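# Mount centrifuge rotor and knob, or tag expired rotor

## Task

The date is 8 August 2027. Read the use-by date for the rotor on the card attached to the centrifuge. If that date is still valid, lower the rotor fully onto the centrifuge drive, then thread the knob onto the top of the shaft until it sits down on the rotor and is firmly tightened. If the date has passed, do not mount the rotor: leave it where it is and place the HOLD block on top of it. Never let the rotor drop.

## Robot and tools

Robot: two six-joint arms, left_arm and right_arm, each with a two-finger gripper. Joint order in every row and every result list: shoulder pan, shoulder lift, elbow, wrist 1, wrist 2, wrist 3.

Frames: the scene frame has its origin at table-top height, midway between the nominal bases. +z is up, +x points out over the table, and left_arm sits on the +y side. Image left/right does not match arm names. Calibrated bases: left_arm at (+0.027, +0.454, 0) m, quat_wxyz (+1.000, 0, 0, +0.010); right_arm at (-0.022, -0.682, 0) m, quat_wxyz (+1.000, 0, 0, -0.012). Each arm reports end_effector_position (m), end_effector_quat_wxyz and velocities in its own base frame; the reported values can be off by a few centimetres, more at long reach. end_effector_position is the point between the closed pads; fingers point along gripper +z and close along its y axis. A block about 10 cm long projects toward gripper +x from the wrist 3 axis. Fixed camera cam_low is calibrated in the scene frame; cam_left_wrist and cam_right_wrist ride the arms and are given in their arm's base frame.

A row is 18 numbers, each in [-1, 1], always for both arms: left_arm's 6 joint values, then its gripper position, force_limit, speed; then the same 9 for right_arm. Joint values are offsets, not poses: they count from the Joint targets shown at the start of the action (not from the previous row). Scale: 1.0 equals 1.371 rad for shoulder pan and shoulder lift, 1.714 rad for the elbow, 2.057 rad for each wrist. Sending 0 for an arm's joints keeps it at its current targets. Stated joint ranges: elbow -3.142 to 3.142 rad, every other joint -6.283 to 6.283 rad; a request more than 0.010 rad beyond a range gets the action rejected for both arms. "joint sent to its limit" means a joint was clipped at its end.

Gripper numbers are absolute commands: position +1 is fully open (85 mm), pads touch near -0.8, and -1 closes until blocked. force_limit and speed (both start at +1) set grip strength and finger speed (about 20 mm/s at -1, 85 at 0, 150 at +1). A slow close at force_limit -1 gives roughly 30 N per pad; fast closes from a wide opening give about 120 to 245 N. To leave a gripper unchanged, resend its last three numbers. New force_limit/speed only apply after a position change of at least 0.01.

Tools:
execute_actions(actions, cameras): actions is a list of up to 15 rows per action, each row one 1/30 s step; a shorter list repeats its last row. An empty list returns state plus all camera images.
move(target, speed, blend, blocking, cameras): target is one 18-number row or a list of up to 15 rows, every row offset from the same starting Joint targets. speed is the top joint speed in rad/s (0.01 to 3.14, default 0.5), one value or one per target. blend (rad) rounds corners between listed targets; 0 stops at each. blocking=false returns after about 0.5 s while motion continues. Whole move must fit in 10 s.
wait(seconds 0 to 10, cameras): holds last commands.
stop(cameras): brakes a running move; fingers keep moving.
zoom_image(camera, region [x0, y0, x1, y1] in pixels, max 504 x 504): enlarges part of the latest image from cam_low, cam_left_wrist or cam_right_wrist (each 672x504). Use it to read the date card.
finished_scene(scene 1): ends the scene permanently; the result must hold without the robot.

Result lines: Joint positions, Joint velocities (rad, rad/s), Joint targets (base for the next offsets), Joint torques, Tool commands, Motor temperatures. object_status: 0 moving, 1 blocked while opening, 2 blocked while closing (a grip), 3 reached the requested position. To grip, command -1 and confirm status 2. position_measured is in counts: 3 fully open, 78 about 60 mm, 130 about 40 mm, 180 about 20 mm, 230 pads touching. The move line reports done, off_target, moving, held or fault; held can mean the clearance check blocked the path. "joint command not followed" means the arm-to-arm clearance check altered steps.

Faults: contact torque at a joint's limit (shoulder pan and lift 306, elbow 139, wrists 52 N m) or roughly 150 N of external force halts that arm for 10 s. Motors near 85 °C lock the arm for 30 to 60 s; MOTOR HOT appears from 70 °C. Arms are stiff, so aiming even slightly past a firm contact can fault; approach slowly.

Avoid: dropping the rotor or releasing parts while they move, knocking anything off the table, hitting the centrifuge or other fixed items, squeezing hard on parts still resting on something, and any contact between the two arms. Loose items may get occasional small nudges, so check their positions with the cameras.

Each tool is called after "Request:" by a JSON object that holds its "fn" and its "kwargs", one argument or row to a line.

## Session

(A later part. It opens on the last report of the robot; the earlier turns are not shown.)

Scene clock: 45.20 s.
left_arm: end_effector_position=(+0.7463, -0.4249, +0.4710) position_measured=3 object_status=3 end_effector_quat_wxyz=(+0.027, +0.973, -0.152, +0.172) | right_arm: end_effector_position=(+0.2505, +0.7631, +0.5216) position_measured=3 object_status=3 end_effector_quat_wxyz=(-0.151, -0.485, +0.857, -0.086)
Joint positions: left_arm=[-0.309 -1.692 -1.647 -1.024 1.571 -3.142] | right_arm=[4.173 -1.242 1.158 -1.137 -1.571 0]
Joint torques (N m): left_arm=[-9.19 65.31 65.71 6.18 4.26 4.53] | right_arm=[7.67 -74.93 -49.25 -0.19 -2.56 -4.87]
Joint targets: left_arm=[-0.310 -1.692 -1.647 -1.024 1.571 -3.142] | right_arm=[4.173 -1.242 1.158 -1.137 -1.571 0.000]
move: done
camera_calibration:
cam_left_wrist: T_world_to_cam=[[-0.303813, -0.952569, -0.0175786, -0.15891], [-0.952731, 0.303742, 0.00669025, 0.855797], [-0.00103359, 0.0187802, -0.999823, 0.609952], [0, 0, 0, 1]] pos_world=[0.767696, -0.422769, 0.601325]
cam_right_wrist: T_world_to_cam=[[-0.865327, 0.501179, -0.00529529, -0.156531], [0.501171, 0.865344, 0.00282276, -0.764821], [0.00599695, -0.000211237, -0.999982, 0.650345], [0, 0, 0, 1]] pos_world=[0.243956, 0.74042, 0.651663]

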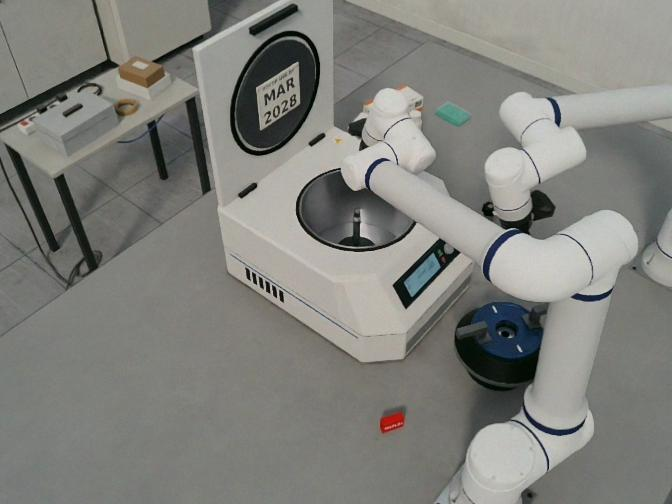

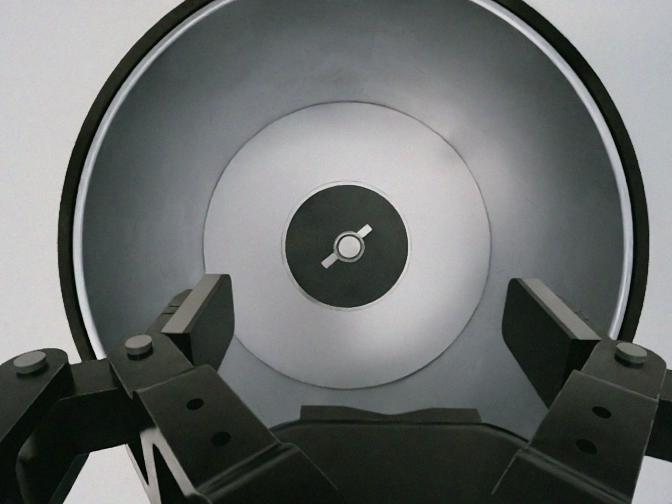

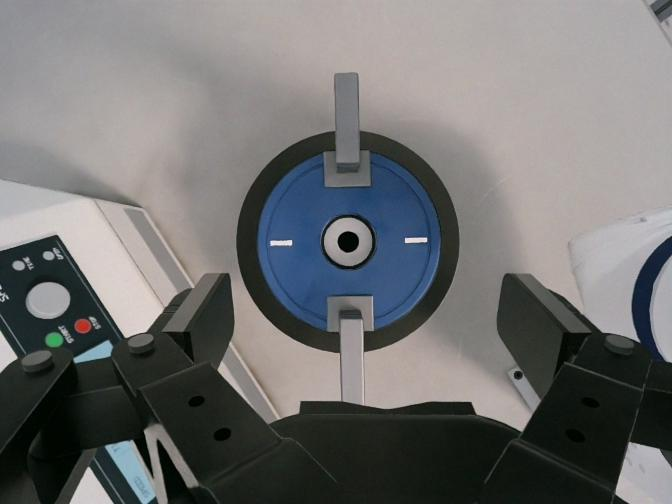

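Request:
{"fn": "move", "kwargs": {
  "target": [0.0012,0.0096,0.1452,-0.1274,0,0,1,1,1,0,0.0085,0.1443,-0.1263,0,0,1,1,1],
  "speed": 0.5,
  "cameras": ["cam_left_wrist","cam_right_wrist"]
}}

Request:
{"fn": "zoom_image", "kwargs": {
  "camera": "cam_left_wrist",
  "region": [290, 190, 410, 310]
}}

Request:
{"fn": "zoom_image", "kwargs": {
  "camera": "cam_right_wrist",
  "region": [220, 60, 480, 400]
}}

Request:
{"fn": "zoom_image", "kwargs": {
  "camera": "cam_left_wrist",
  "region": [150, 40, 560, 420]
}}

Scene clock: 47.37 s.
left_arm: end_effector_position=(+0.7487, -0.4244, +0.6205) position_measured=3 object_status=3 end_effector_quat_wxyz=(+0.027, +0.973, -0.151, +0.172) | right_arm: end_effector_position=(+0.2506, +0.7634, +0.3721) position_measured=3 object_status=3 end_effector_quat_wxyz=(-0.151, -0.485, +0.857, -0.086)
Joint positions: left_arm=[-0.308 -1.679 -1.398 -1.286 1.571 -3.142] | right_arm=[4.173 -1.23 1.405 -1.397 -1.571 0]
Joint torques (N m): left_arm=[17.84 94 94.11 2.3 2.59 4.63] | right_arm=[4.01 -53.56 -30.64 -9.39 -2.58 -4.77]
Joint targets: left_arm=[-0.308 -1.679 -1.398 -1.286 1.571 -3.142] | right_arm=[4.173 -1.230 1.405 -1.397 -1.571 0.000]
move: done
camera_calibration:
cam_left_wrist: T_world_to_cam=[[-0.302521, -0.952978, -0.0177483, -0.156019], [-0.953142, 0.302446, 0.00682865, 0.856567], [-0.00113966, 0.0189824, -0.999819, 0.759681], [0, 0, 0, 1]] pos_world=[0.770097, -0.422168, 0.750925]
cam_right_wrist: T_world_to_cam=[[-0.86537, 0.501107, -0.00515611, -0.157342], [0.501094, 0.865385, 0.00366599, -0.765058], [0.00629908, 0.000588739, -0.99998, 0.500077], [0, 0, 0, 1]] pos_world=[0.244056, 0.74062, 0.50206]
Images, in order (width x height): cam_left_wrist 672x504, cam_right_wrist 672x504.

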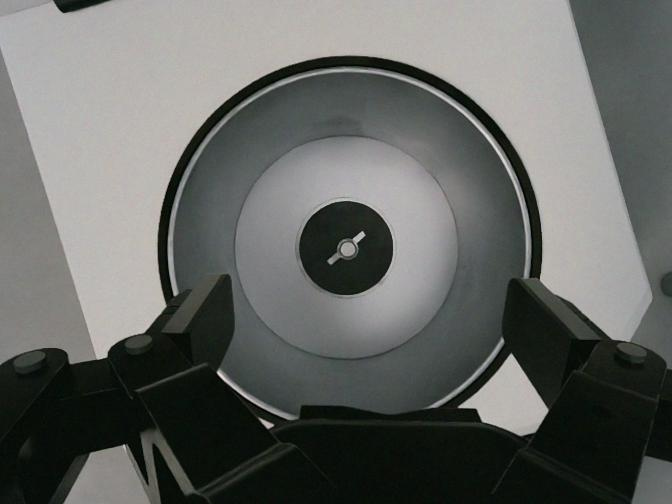

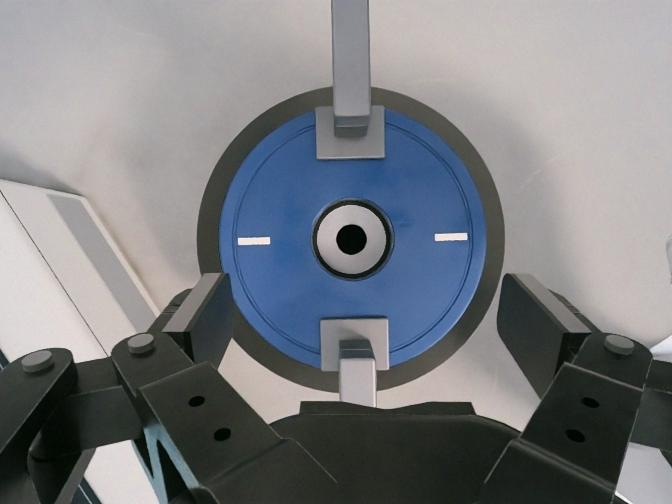

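Scaled by 4.200.

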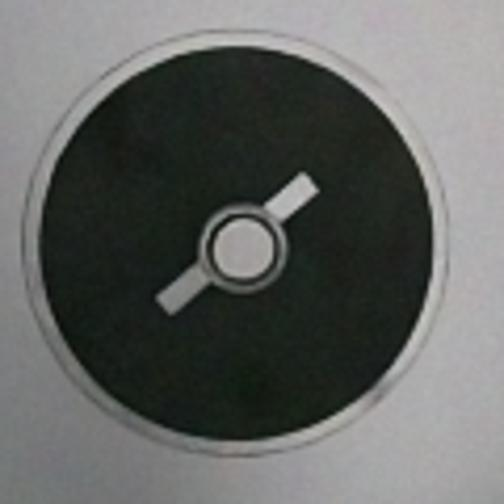

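Scaled by 1.482.

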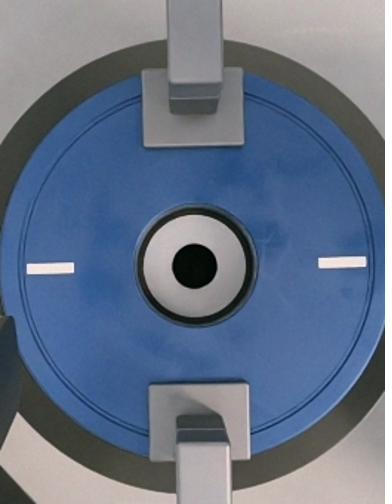

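Scaled by 1.229.

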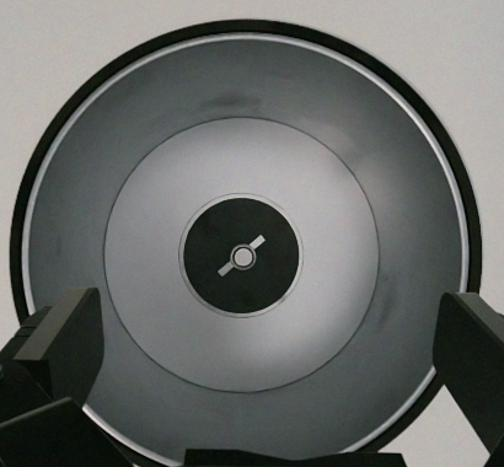

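Request:
{"fn": "move", "kwargs": {
  "target": [
    [0,0,0,0,0,0,1,1,1,0,-0.0085,-0.1443,0.1263,0,0,1,1,1],
    [0,0,0,-0.6806,0,0,1,1,1,-0.6883,-0.1421,0.1966,-0.0689,0,0,1,1,1]
  ],
  "speed": 0.9,
  "blend": [0.1, 0],
  "cameras": ["all"]
}}

Scene clock: 53.13 s.
left_arm: end_effector_position=(+0.3787, -0.3067, +0.6009) position_measured=3 object_status=3 end_effector_quat_wxyz=(-0.077, +0.855, -0.133, -0.496) | right_arm: end_effector_position=(+0.6298, +0.2330, +0.3221) position_measured=3 object_status=3 end_effector_quat_wxyz=(-0.174, -0.043, +0.984, -0.008)
Joint positions: left_arm=[-0.308 -1.679 -1.398 -2.686 1.571 -3.142] | right_arm=[3.229 -1.425 1.742 -1.539 -1.571 0]
Joint torques (N m): left_arm=[17.3 73.01 62.53 -2.73 0.03 4.42] | right_arm=[-15.94 -60.39 -29.32 -10.04 -2.64 -4.57]
Joint targets: left_arm=[-0.308 -1.679 -1.398 -2.686 1.571 -3.142] | right_arm=[3.229 -1.425 1.742 -1.539 -1.571 0.000]
move: done
camera_calibration:
cam_left_wrist: T_world_to_cam=[[-0.319552, -0.947562, -0.00359435, -0.156573], [-0.155881, 0.0488265, 0.986568, -0.499983], [-0.934659, 0.315821, -0.16331, 0.679282], [0, 0, 0, 1]] pos_world=[0.506926, -0.338482, 0.603637]
cam_right_wrist: T_world_to_cam=[[-0.101858, 0.994785, -0.00523988, -0.159576], [0.994792, 0.101876, 0.0031832, -0.628657], [0.00370041, -0.00488835, -0.999981, 0.450905], [0, 0, 0, 1]] pos_world=[0.607461, 0.224993, 0.452062]

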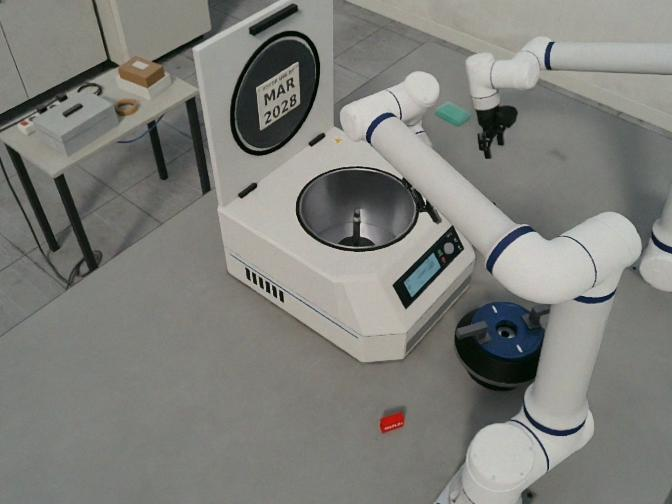

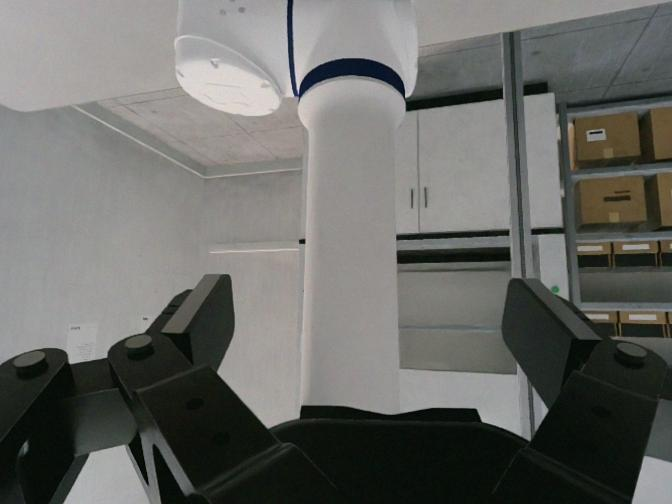

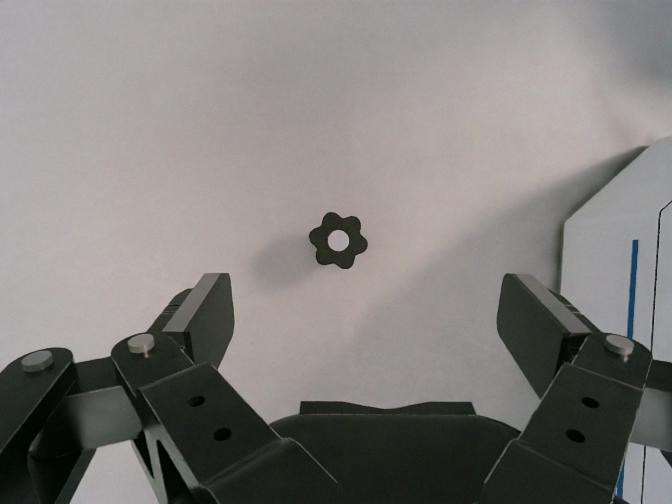

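Request:
{"fn": "move", "kwargs": {
  "target": [-0.2969,0.5693,-0.5785,0.7832,0,0,1,1,1,0,0.0803,0.0911,-0.1293,0,0,1,1,1],
  "speed": 0.9,
  "cameras": ["all"]
}}

Request:
{"fn": "zoom_image", "kwargs": {
  "camera": "cam_right_wrist",
  "region": [280, 190, 400, 310]
}}

Request:
{"fn": "zoom_image", "kwargs": {
  "camera": "cam_left_wrist",
  "region": [200, 60, 500, 400]
}}

Scene clock: 57.50 s.
left_arm: end_effector_position=(+0.1763, -0.3882, +0.3702) position_measured=3 object_status=3 end_effector_quat_wxyz=(+0.061, +0.923, -0.345, +0.163) | right_arm: end_effector_position=(+0.6300, +0.2330, +0.1721) position_measured=3 object_status=3 end_effector_quat_wxyz=(-0.174, -0.043, +0.984, -0.008)
Joint positions: left_arm=[-0.715 -0.898 -2.39 -1.075 1.571 -3.142] | right_arm=[3.229 -1.315 1.898 -1.805 -1.571 0]
Joint torques (N m): left_arm=[-5.64 11.36 68.85 7.59 -0.06 3.88] | right_arm=[-13.53 -43.47 -25.08 -9.66 -2.53 -4.56]
Joint targets: left_arm=[-0.715 -0.898 -2.390 -1.075 1.571 -3.142] | right_arm=[3.229 -1.315 1.899 -1.805 -1.571 0.000]
move: done
camera_calibration:
cam_left_wrist: T_world_to_cam=[[-0.655156, -0.755285, -0.0177498, -0.1603], [-0.755466, 0.655153, 0.0067911, 0.403843], [0.00649959, 0.0178586, -0.999819, 0.506304], [0, 0, 0, 1]] pos_world=[0.196777, -0.394693, 0.500625]
cam_right_wrist: T_world_to_cam=[[-0.101761, 0.994795, -0.00520698, -0.160403], [0.994803, 0.101777, 0.00288427, -0.628373], [0.00339921, -0.00488641, -0.999982, 0.301091], [0, 0, 0, 1]] pos_world=[0.607761, 0.224993, 0.302063]

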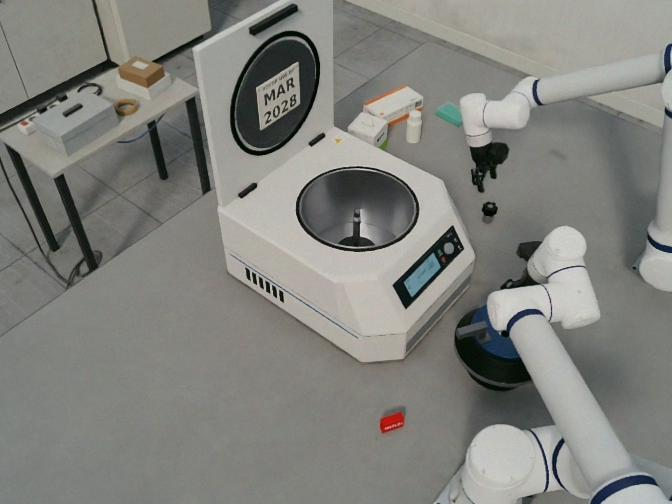

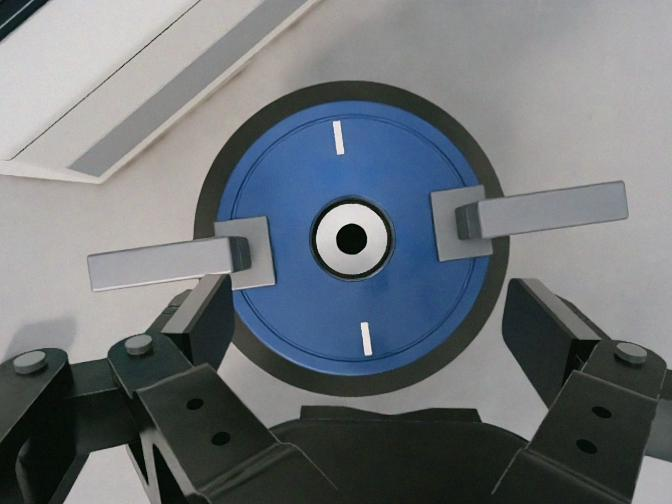

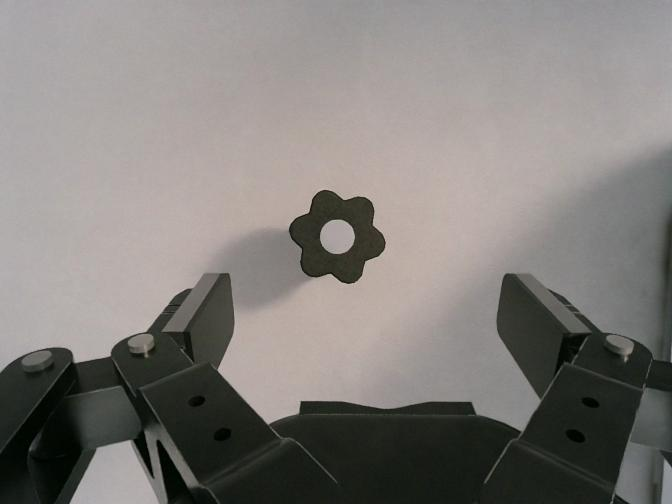

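Scaled by 4.200.

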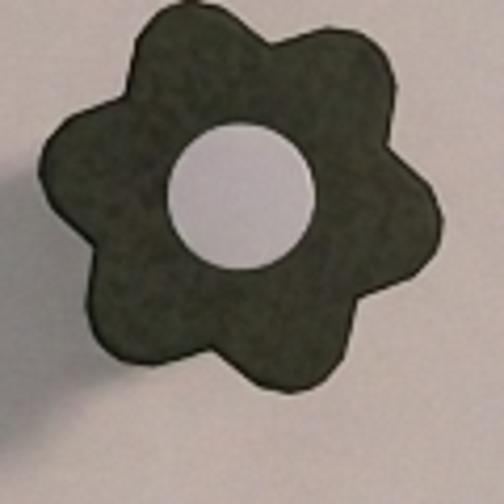

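Scaled by 1.482.

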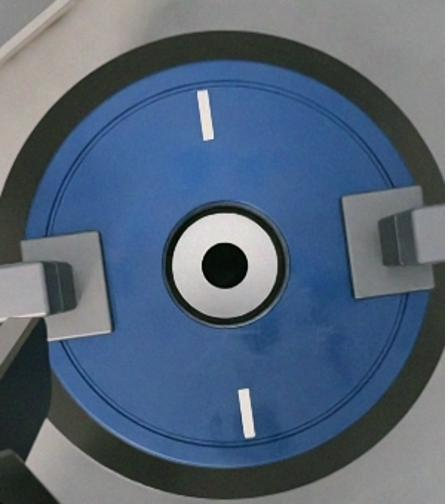

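Request:
{"fn": "move", "kwargs": {
  "target": [0,-0.3086,0.3673,-0.4399,0,1.0,1,1,1,0,0,0,0,0,0,1,1,1],
  "speed": 1.0,
  "cameras": []
}}

Request:
{"fn": "move", "kwargs": {
  "target": [0,-0.0141,-0.1457,0.1308,0,0.5275,1,1,1,0,0,0,0,0,0,1,1,1],
  "speed": 0.8,
  "cameras": ["cam_left_wrist"]
}}

Request:
{"fn": "zoom_image", "kwargs": {
  "camera": "cam_left_wrist",
  "region": [200, 60, 500, 400]
}}

Scene clock: 62.43 s.
left_arm: end_effector_position=(+0.2113, -0.4186, +0.5219) position_measured=3 object_status=3 end_effector_quat_wxyz=(-0.108, -0.181, +0.968, +0.136) | right_arm: end_effector_position=(+0.6300, +0.2330, +0.1721) position_measured=3 object_status=3 end_effector_quat_wxyz=(-0.174, -0.043, +0.984, -0.008)
Joint positions: left_arm=[-0.715 -1.321 -1.76 -1.98 1.571 -1.085] | right_arm=[3.229 -1.315 1.899 -1.805 -1.571 0]
Joint torques (N m): left_arm=[7.76 21.89 94.4 0.36 0.13 4.47] | right_arm=[-13.09 -43.14 -25.33 -9.62 -2.34 -4.32]
Joint targets: left_arm=[-0.715 -1.321 -1.760 -1.980 1.571 -1.084] | right_arm=[3.229 -1.315 1.899 -1.805 -1.571 0.000]
move: done
No camera images: "cameras" was empty.

Scene clock: 64.47 s.
left_arm: end_effector_position=(+0.2114, -0.4187, +0.3720) position_measured=3 object_status=3 end_effector_quat_wxyz=(-0.163, +0.345, +0.922, +0.061) | right_arm: end_effector_position=(+0.6300, +0.2330, +0.1721) position_measured=3 object_status=3 end_effector_quat_wxyz=(-0.174, -0.043, +0.984, -0.008)
Joint positions: left_arm=[-0.715 -1.341 -2.01 -1.711 1.571 0.001] | right_arm=[3.229 -1.315 1.899 -1.805 -1.571 0]
Joint torques (N m): left_arm=[11.15 23.28 63.66 5.35 -0.06 4.28] | right_arm=[-11.4 -41.51 -25.59 -9.69 -2.5 -4.05]
Joint targets: left_arm=[-0.715 -1.341 -2.010 -1.711 1.571 0.001] | right_arm=[3.229 -1.315 1.899 -1.805 -1.571 0.000]
move: done
camera_calibration:
cam_left_wrist: T_world_to_cam=[[0.655632, 0.754869, -0.0178566, 0.194893], [0.755049, -0.655638, 0.00636622, -0.417689], [-0.00690178, -0.0176565, -0.99982, 0.496375], [0, 0, 0, 1]] pos_world=[0.191023, -0.412207, 0.502425]
Images, in order (width x height): cam_left_wrist 672x504.

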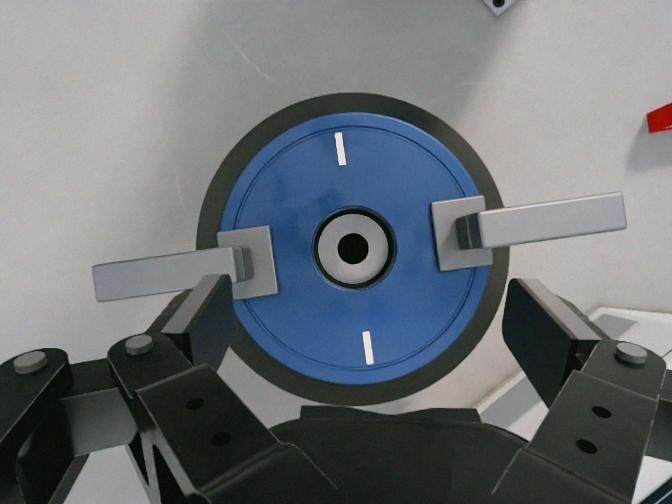

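Scaled by 1.482.

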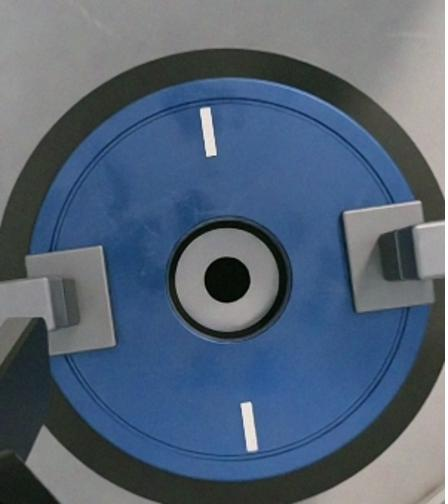

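Request:
{"fn": "move", "kwargs": {
  "target": [
    [0,0,0,0,0,0,1,1,1,0,-0.2210,-0.1161,0.0739,0,0,1,1,1],
    [0.1328,0.1322,-0.1216,0.1152,0,0.5038,1,1,1,0.6870,-0.2363,-0.0400,0.0208,0,-0.0204,1,1,1],
    [0.2213,0.2204,-0.2027,0.1920,0,0.8397,1,1,1,0.6870,-0.1911,0.0540,-0.0877,0,-0.0204,1,1,1]
  ],
  "speed": 0.8,
  "blend": [0.15, 0.1, 0],
  "cameras": ["all"]
}}

Scene clock: 69.50 s.
left_arm: end_effector_position=(+0.2577, -0.3062, +0.3016) position_measured=3 object_status=3 end_effector_quat_wxyz=(+0.000, +0.877, +0.480, +0.000) | right_arm: end_effector_position=(+0.1764, +0.6373, +0.3007) position_measured=3 object_status=3 end_effector_quat_wxyz=(+0.000, -0.510, +0.860, +0.000)
Joint positions: left_arm=[-0.412 -1.039 -2.357 -1.316 1.571 1.728] | right_arm=[4.171 -1.577 1.991 -1.985 -1.571 -0.042]
Joint torques (N m): left_arm=[18.84 18.1 64.01 6.68 -0.27 4.07] | right_arm=[8.42 -27.95 -28.78 -11.29 -2.32 -4.67]
Joint targets: left_arm=[-0.412 -1.039 -2.357 -1.316 1.571 1.728] | right_arm=[4.171 -1.577 1.991 -1.985 -1.571 -0.042]
move: done
camera_calibration:
cam_left_wrist: T_world_to_cam=[[0.839396, -0.543269, -0.0165408, -0.366771], [-0.504469, -0.790053, 0.348322, -0.198105], [-0.2023, -0.284036, -0.937229, 0.37827], [0, 0, 0, 1]] pos_world=[0.284452, -0.248327, 0.417463]
cam_right_wrist: T_world_to_cam=[[-0.883525, 0.468278, -0.0099934, -0.133218], [0.436416, 0.830781, 0.345463, -0.687735], [0.170075, 0.300863, -0.938379, 0.190489], [0, 0, 0, 1]] pos_world=[0.15004, 0.576429, 0.415007]

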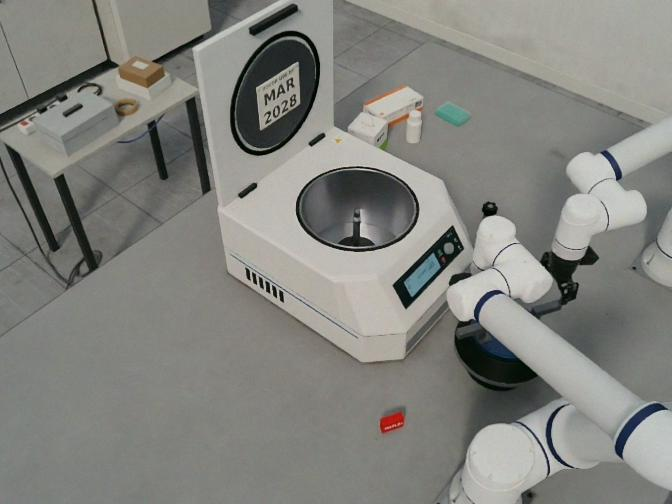

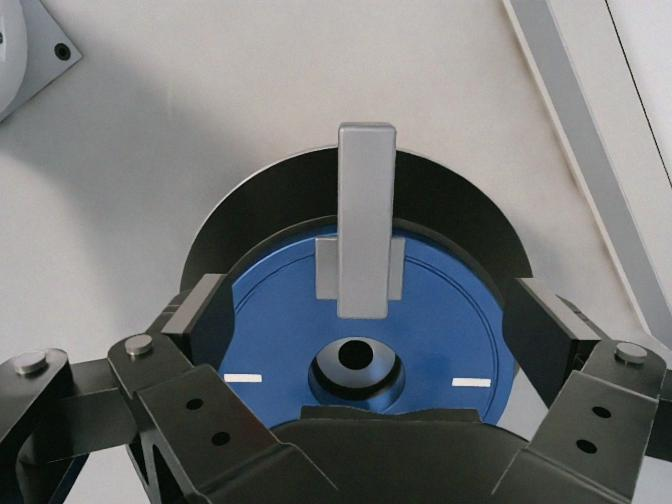

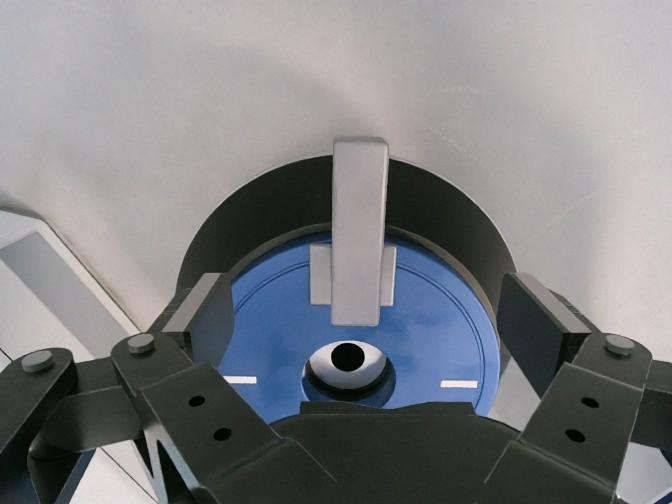

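Request:
{"fn": "move", "kwargs": {
  "target": [0.0142,-0.0466,-0.0724,0.0912,0,0.0094,1,1,1,0,0.0507,0.0517,-0.0768,0,0,1,1,1],
  "speed": 0.25,
  "cameras": ["all"]
}}

Scene clock: 72.60 s.
left_arm: end_effector_position=(+0.2615, -0.3002, +0.2197) position_measured=3 object_status=3 end_effector_quat_wxyz=(+0.000, +0.877, +0.480, +0.000) | right_arm: end_effector_position=(+0.1764, +0.6372, +0.2200) position_measured=3 object_status=3 end_effector_quat_wxyz=(+0.000, -0.510, +0.860, +0.000)
Joint positions: left_arm=[-0.392 -1.102 -2.481 -1.129 1.571 1.748] | right_arm=[4.171 -1.508 2.08 -2.143 -1.571 -0.042]
Joint torques (N m): left_arm=[18.83 -6.84 60.31 6.61 0.21 4.45] | right_arm=[5.59 -31.58 -26.26 -11.81 -2.36 -4.68]
Joint targets: left_arm=[-0.392 -1.102 -2.481 -1.129 1.571 1.748] | right_arm=[4.171 -1.508 2.080 -2.143 -1.571 -0.042]
move: done
camera_calibration:
cam_left_wrist: T_world_to_cam=[[0.839392, -0.543263, -0.0169261, -0.368062], [-0.504356, -0.790128, 0.348314, -0.162997], [-0.2026, -0.283835, -0.937225, 0.304109], [0, 0, 0, 1]] pos_world=[0.288352, -0.242427, 0.335563]
cam_right_wrist: T_world_to_cam=[[-0.883517, 0.468292, -0.0100378, -0.134018], [0.436429, 0.830806, 0.345385, -0.659847], [0.17008, 0.300773, -0.938407, 0.114823], [0, 0, 0, 1]] pos_world=[0.15004, 0.576429, 0.334307]

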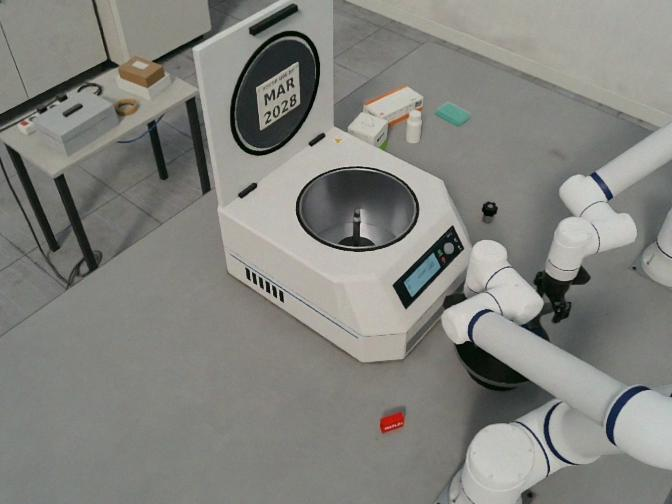

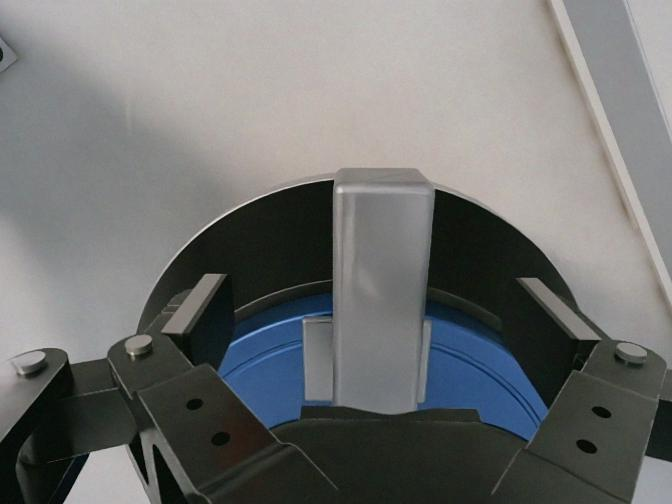

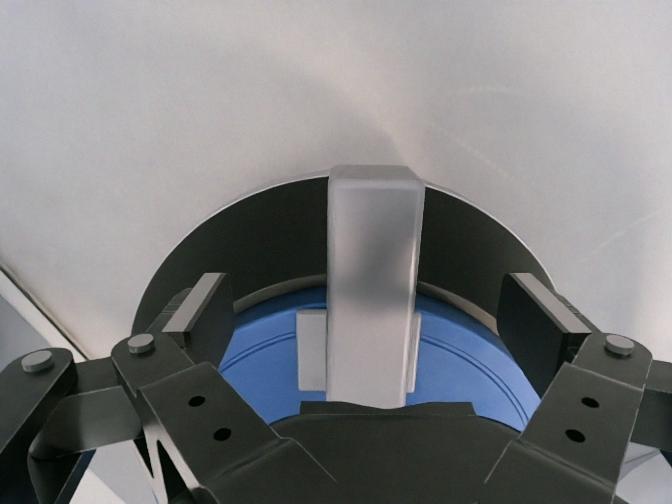

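Request:
{"fn": "move", "kwargs": {
  "target": [0,0,0,0,0,0,-1,0.1,-1,0,0,0,0,0,0,-1,0.1,-1],
  "cameras": ["cam_left_wrist","cam_right_wrist"]
}}

Scene clock: 76.93 s.
left_arm: end_effector_position=(+0.2615, -0.3002, +0.2197) position_measured=172 object_status=0 end_effector_quat_wxyz=(+0.000, +0.877, +0.480, +0.000) | right_arm: end_effector_position=(+0.1764, +0.6372, +0.2199) position_measured=172 object_status=0 end_effector_quat_wxyz=(+0.000, -0.510, +0.860, +0.000)
Joint positions: left_arm=[-0.392 -1.102 -2.481 -1.128 1.571 1.748] | right_arm=[4.171 -1.508 2.08 -2.143 -1.572 -0.042]
Joint torques (N m): left_arm=[15.56 -5.78 59.18 0.3 -0.24 4.12] | right_arm=[0.72 -30.58 -26.71 -8.84 0.81 -4.52]
Joint targets: left_arm=[-0.392 -1.102 -2.481 -1.129 1.571 1.748] | right_arm=[4.171 -1.508 2.080 -2.143 -1.571 -0.042]
move: done
camera_calibration:
cam_left_wrist: T_world_to_cam=[[0.839392, -0.543263, -0.0169261, -0.368064], [-0.504356, -0.790128, 0.348314, -0.162963], [-0.2026, -0.283835, -0.937225, 0.304015], [0, 0, 0, 1]] pos_world=[0.288352, -0.242427, 0.335463]
cam_right_wrist: T_world_to_cam=[[-0.883538, 0.468252, -0.0100549, -0.133987], [0.436387, 0.830829, 0.345384, -0.659819], [0.170081, 0.300772, -0.938407, 0.11473], [0, 0, 0, 1]] pos_world=[0.15004, 0.576428, 0.334207]
Images, in order (width x height): cam_left_wrist 672x504, cam_right_wrist 672x504.

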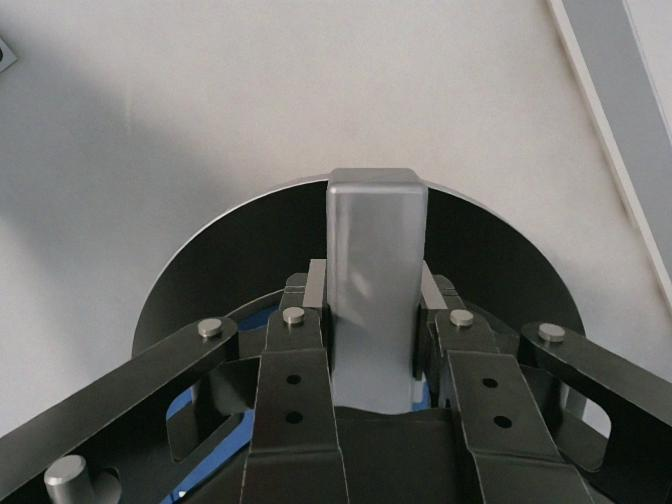

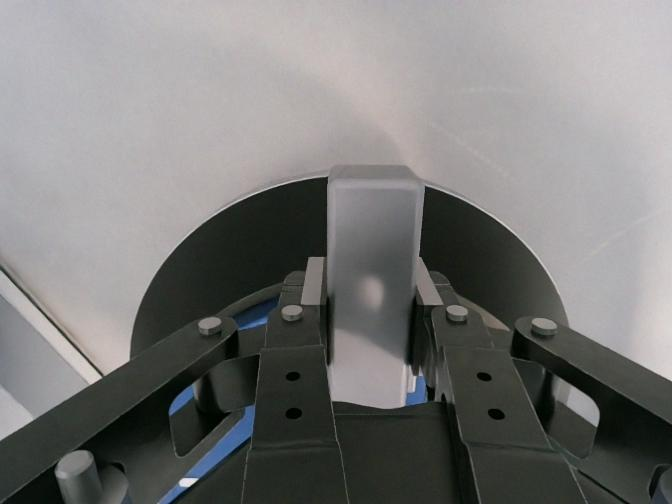

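Request:
{"fn": "wait", "kwargs": {
  "seconds": 0.6,
  "cameras": []
}}

Scene clock: 77.67 s.
left_arm: end_effector_position=(+0.2615, -0.3002, +0.2197) position_measured=172 object_status=2 end_effector_quat_wxyz=(+0.000, +0.877, +0.480, +0.000) | right_arm: end_effector_position=(+0.1764, +0.6372, +0.2199) position_measured=172 object_status=2 end_effector_quat_wxyz=(+0.000, -0.510, +0.860, +0.000)
Joint positions: left_arm=[-0.392 -1.102 -2.481 -1.129 1.571 1.748] | right_arm=[4.171 -1.508 2.08 -2.143 -1.571 -0.042]
Joint torques (N m): left_arm=[8.91 0.73 61.61 -0.08 -0.39 4.13] | right_arm=[0.73 -31.43 -26.22 -5.34 2.34 -4.44]
Joint targets: left_arm=[-0.392 -1.102 -2.481 -1.129 1.571 1.748] | right_arm=[4.171 -1.508 2.080 -2.143 -1.571 -0.042]
Tool commands: left_gripper/position=-1.0 left_gripper/force_limit=+0.1 left_gripper/speed=-1.0 right_gripper/position=-1.0 right_gripper/force_limit=+0.1 right_gripper/speed=-1.0
wait: 0.60 s; at rest by 0.03 s
No camera images: "cameras" was empty.

Request:
{"fn": "move", "kwargs": {
  "target": [0,0.0157,0.0168,-0.0245,0,0,-1,0.1,-1,0,-0.0144,-0.0119,0.0195,0,0,-1,0.1,-1],
  "speed": 0.04,
  "cameras": ["all"]
}}

Scene clock: 83.57 s.
left_arm: end_effector_position=(+0.2614, -0.3002, +0.2397) position_measured=172 object_status=2 end_effector_quat_wxyz=(+0.000, +0.877, +0.480, +0.000) | right_arm: end_effector_position=(+0.1763, +0.6372, +0.2400) position_measured=172 object_status=2 end_effector_quat_wxyz=(+0.000, -0.510, +0.860, +0.000)
Joint positions: left_arm=[-0.392 -1.081 -2.453 -1.179 1.571 1.748] | right_arm=[4.171 -1.527 2.059 -2.103 -1.571 -0.042]
Joint torques (N m): left_arm=[3.71 34.53 123.45 4.78 5.24 4.43] | right_arm=[-5.22 -70.68 -56.18 -2.02 -3.45 -4.5]
Joint targets: left_arm=[-0.392 -1.081 -2.453 -1.179 1.571 1.748] | right_arm=[4.171 -1.527 2.059 -2.103 -1.571 -0.042]
move: done
camera_calibration:
cam_left_wrist: T_world_to_cam=[[0.839375, -0.543287, -0.0170048, -0.367613], [-0.504346, -0.790114, 0.348361, -0.17003], [-0.202696, -0.283829, -0.937206, 0.322856], [0, 0, 0, 1]] pos_world=[0.288252, -0.242427, 0.355563]
cam_right_wrist: T_world_to_cam=[[-0.883517, 0.468292, -0.0100378, -0.133771], [0.436429, 0.830806, 0.345385, -0.666671], [0.17008, 0.300773, -0.938407, 0.133622], [0, 0, 0, 1]] pos_world=[0.15004, 0.576329, 0.354307]

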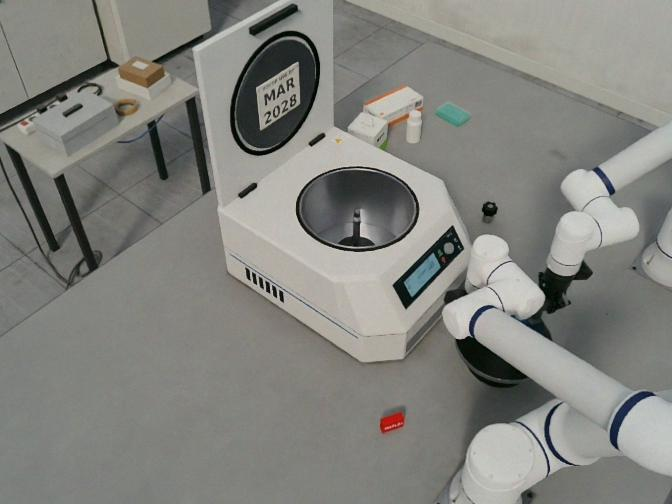

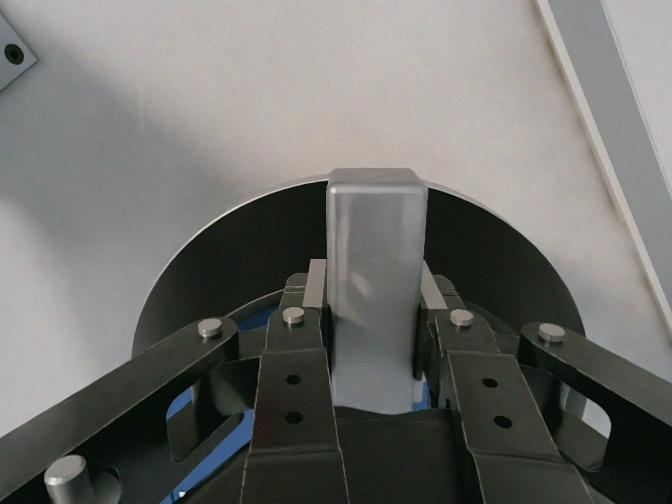

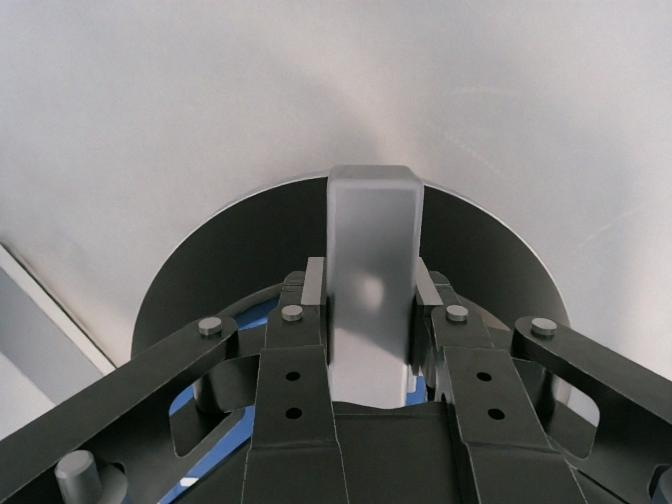

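Request:
{"fn": "move", "kwargs": {
  "target": [0,0,0,0,0,0,-0.97,0.6,-1,0,0,0,0,0,0,-0.97,0.6,-1],
  "cameras": []
}}

Request:
{"fn": "wait", "kwargs": {
  "seconds": 0.5,
  "cameras": ["cam_left_wrist", "cam_right_wrist"]
}}

Scene clock: 84.67 s.
left_arm: end_effector_position=(+0.2614, -0.3002, +0.2398) position_measured=172 object_status=2 end_effector_quat_wxyz=(+0.000, +0.877, +0.480, +0.000) | right_arm: end_effector_position=(+0.1763, +0.6372, +0.2401) position_measured=172 object_status=2 end_effector_quat_wxyz=(+0.000, -0.510, +0.860, +0.000)
Joint positions: left_arm=[-0.392 -1.081 -2.453 -1.179 1.571 1.748] | right_arm=[4.171 -1.527 2.059 -2.103 -1.571 -0.042]
Joint torques (N m): left_arm=[3.56 37.13 123.48 5.27 4.51 4.55] | right_arm=[-5.92 -69.92 -55.7 -1.66 -3.26 -4.36]
Joint targets: left_arm=[-0.392 -1.081 -2.453 -1.179 1.571 1.748] | right_arm=[4.171 -1.527 2.059 -2.103 -1.571 -0.042]
move: done
No camera images: "cameras" was empty.

Scene clock: 85.17 s.
left_arm: end_effector_position=(+0.2614, -0.3002, +0.2398) position_measured=172 object_status=2 end_effector_quat_wxyz=(+0.000, +0.877, +0.480, +0.000) | right_arm: end_effector_position=(+0.1763, +0.6372, +0.2401) position_measured=172 object_status=2 end_effector_quat_wxyz=(+0.000, -0.510, +0.860, +0.000)
Joint positions: left_arm=[-0.392 -1.081 -2.453 -1.179 1.571 1.748] | right_arm=[4.171 -1.527 2.059 -2.103 -1.571 -0.042]
Joint torques (N m): left_arm=[3.31 36.79 122.25 4.99 4.31 4.3] | right_arm=[-6.94 -68.44 -55.53 -1.66 -3.2 -4.46]
Joint targets: left_arm=[-0.392 -1.081 -2.453 -1.179 1.571 1.748] | right_arm=[4.171 -1.527 2.059 -2.103 -1.571 -0.042]
Tool commands: left_gripper/position=-0.97 left_gripper/force_limit=+0.6 left_gripper/speed=-1.0 right_gripper/position=-0.97 right_gripper/force_limit=+0.6 right_gripper/speed=-1.0
wait: 0.50 s; at rest by 0.17 s
camera_calibration:
cam_left_wrist: T_world_to_cam=[[0.839375, -0.543287, -0.0170048, -0.367611], [-0.504346, -0.790114, 0.348361, -0.170065], [-0.202696, -0.283829, -0.937206, 0.322949], [0, 0, 0, 1]] pos_world=[0.288252, -0.242427, 0.355663]
cam_right_wrist: T_world_to_cam=[[-0.883517, 0.468292, -0.0100378, -0.13377], [0.436429, 0.830806, 0.345385, -0.666706], [0.17008, 0.300773, -0.938407, 0.133715], [0, 0, 0, 1]] pos_world=[0.15004, 0.576329, 0.354407]
Images, in order (width x height): cam_left_wrist 672x504, cam_right_wrist 672x504.

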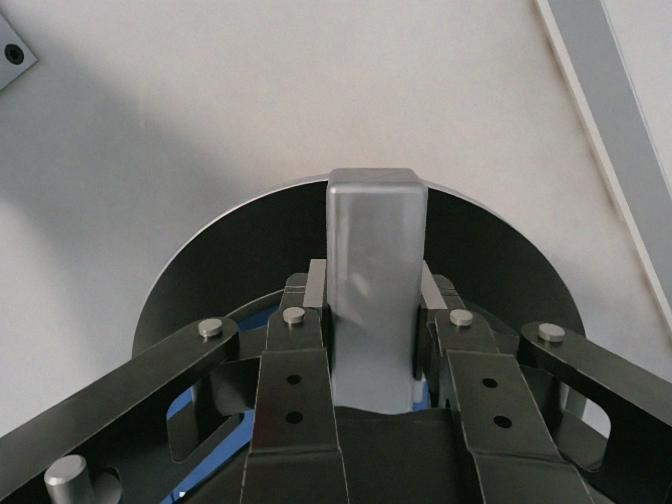

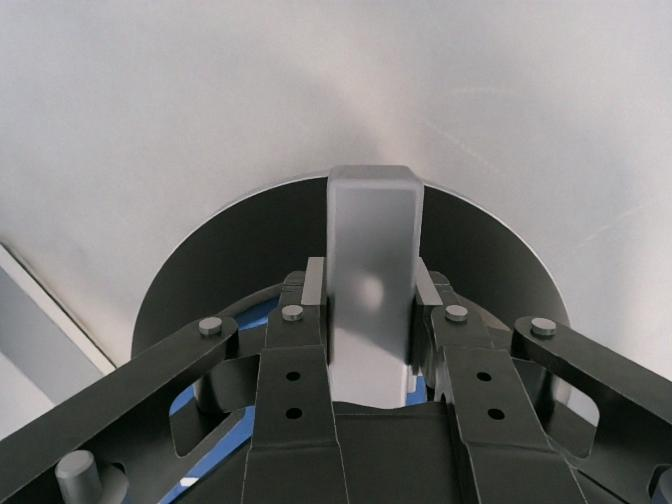

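Request:
{"fn": "move", "kwargs": {
  "target": [
    [0,0.03627,0.05857,-0.07268,0,0,-0.97,0.6,-1,0,-0.03993,-0.04326,0.06276,0,0,-0.97,0.6,-1],
    [0,0.05752,0.14025,-0.15490,0,0,-0.97,0.6,-1,0,-0.07457,-0.10929,0.14087,0,0,-0.97,0.6,-1],
    [0,0.05729,0.22875,-0.22849,0,0,-0.97,0.6,-1,0,-0.09195,-0.18607,0.21643,0,0,-0.97,0.6,-1],
    [0,0.04063,0.32375,-0.29655,0,0,-0.97,0.6,-1,0,-0.09309,-0.27363,0.29014,0,0,-0.97,0.6,-1]
  ],
  "speed": 0.15,
  "blend": [0.05, 0.05, 0.05, 0],
  "cameras": ["all"]
}}

Scene clock: 93.13 s.
left_arm: end_effector_position=(+0.2615, -0.3003, +0.5649) position_measured=172 object_status=2 end_effector_quat_wxyz=(+0.000, +0.877, +0.480, +0.000) | right_arm: end_effector_position=(+0.1760, +0.6365, +0.5650) position_measured=172 object_status=2 end_effector_quat_wxyz=(+0.000, -0.510, +0.860, +0.000)
Joint positions: left_arm=[-0.392 -1.025 -1.898 -1.789 1.571 1.748] | right_arm=[4.171 -1.655 1.59 -1.506 -1.571 -0.042]
Joint torques (N m): left_arm=[18.7 -0.85 132.45 7.99 9.58 -0.96] | right_arm=[5.99 -69.22 -64.1 6.28 0.94 -4.4]
Joint targets: left_arm=[-0.392 -1.025 -1.898 -1.789 1.571 1.748] | right_arm=[4.171 -1.655 1.590 -1.506 -1.571 -0.042]
move: done
camera_calibration:
cam_left_wrist: T_world_to_cam=[[0.839364, -0.543326, -0.0163111, -0.362563], [-0.504566, -0.789945, 0.348424, -0.283221], [-0.202193, -0.284225, -0.937195, 0.627293], [0, 0, 0, 1]] pos_world=[0.288252, -0.242427, 0.680663]
cam_right_wrist: T_world_to_cam=[[-0.883494, 0.468337, -0.00992403, -0.130688], [0.436513, 0.830778, 0.345345, -0.778218], [0.169983, 0.300779, -0.938423, 0.438875], [0, 0, 0, 1]] pos_world=[0.14964, 0.575729, 0.679307]

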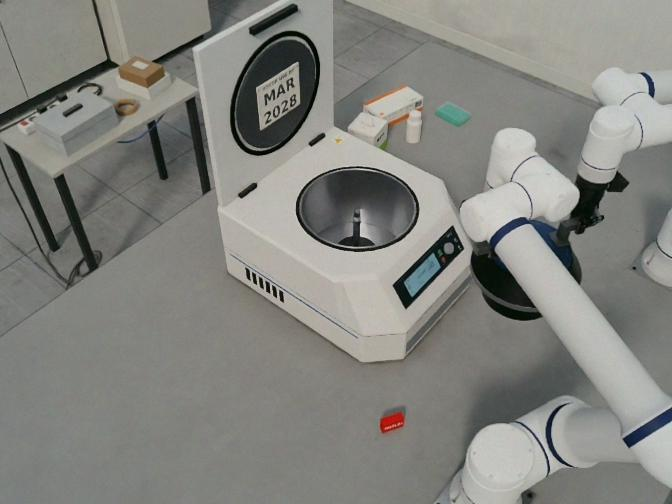

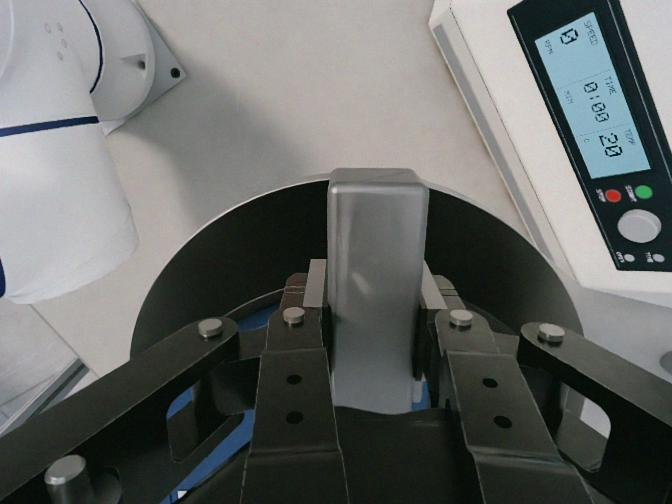

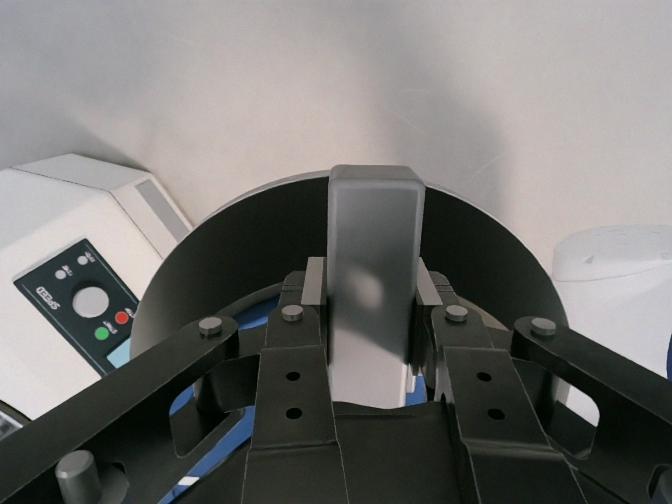

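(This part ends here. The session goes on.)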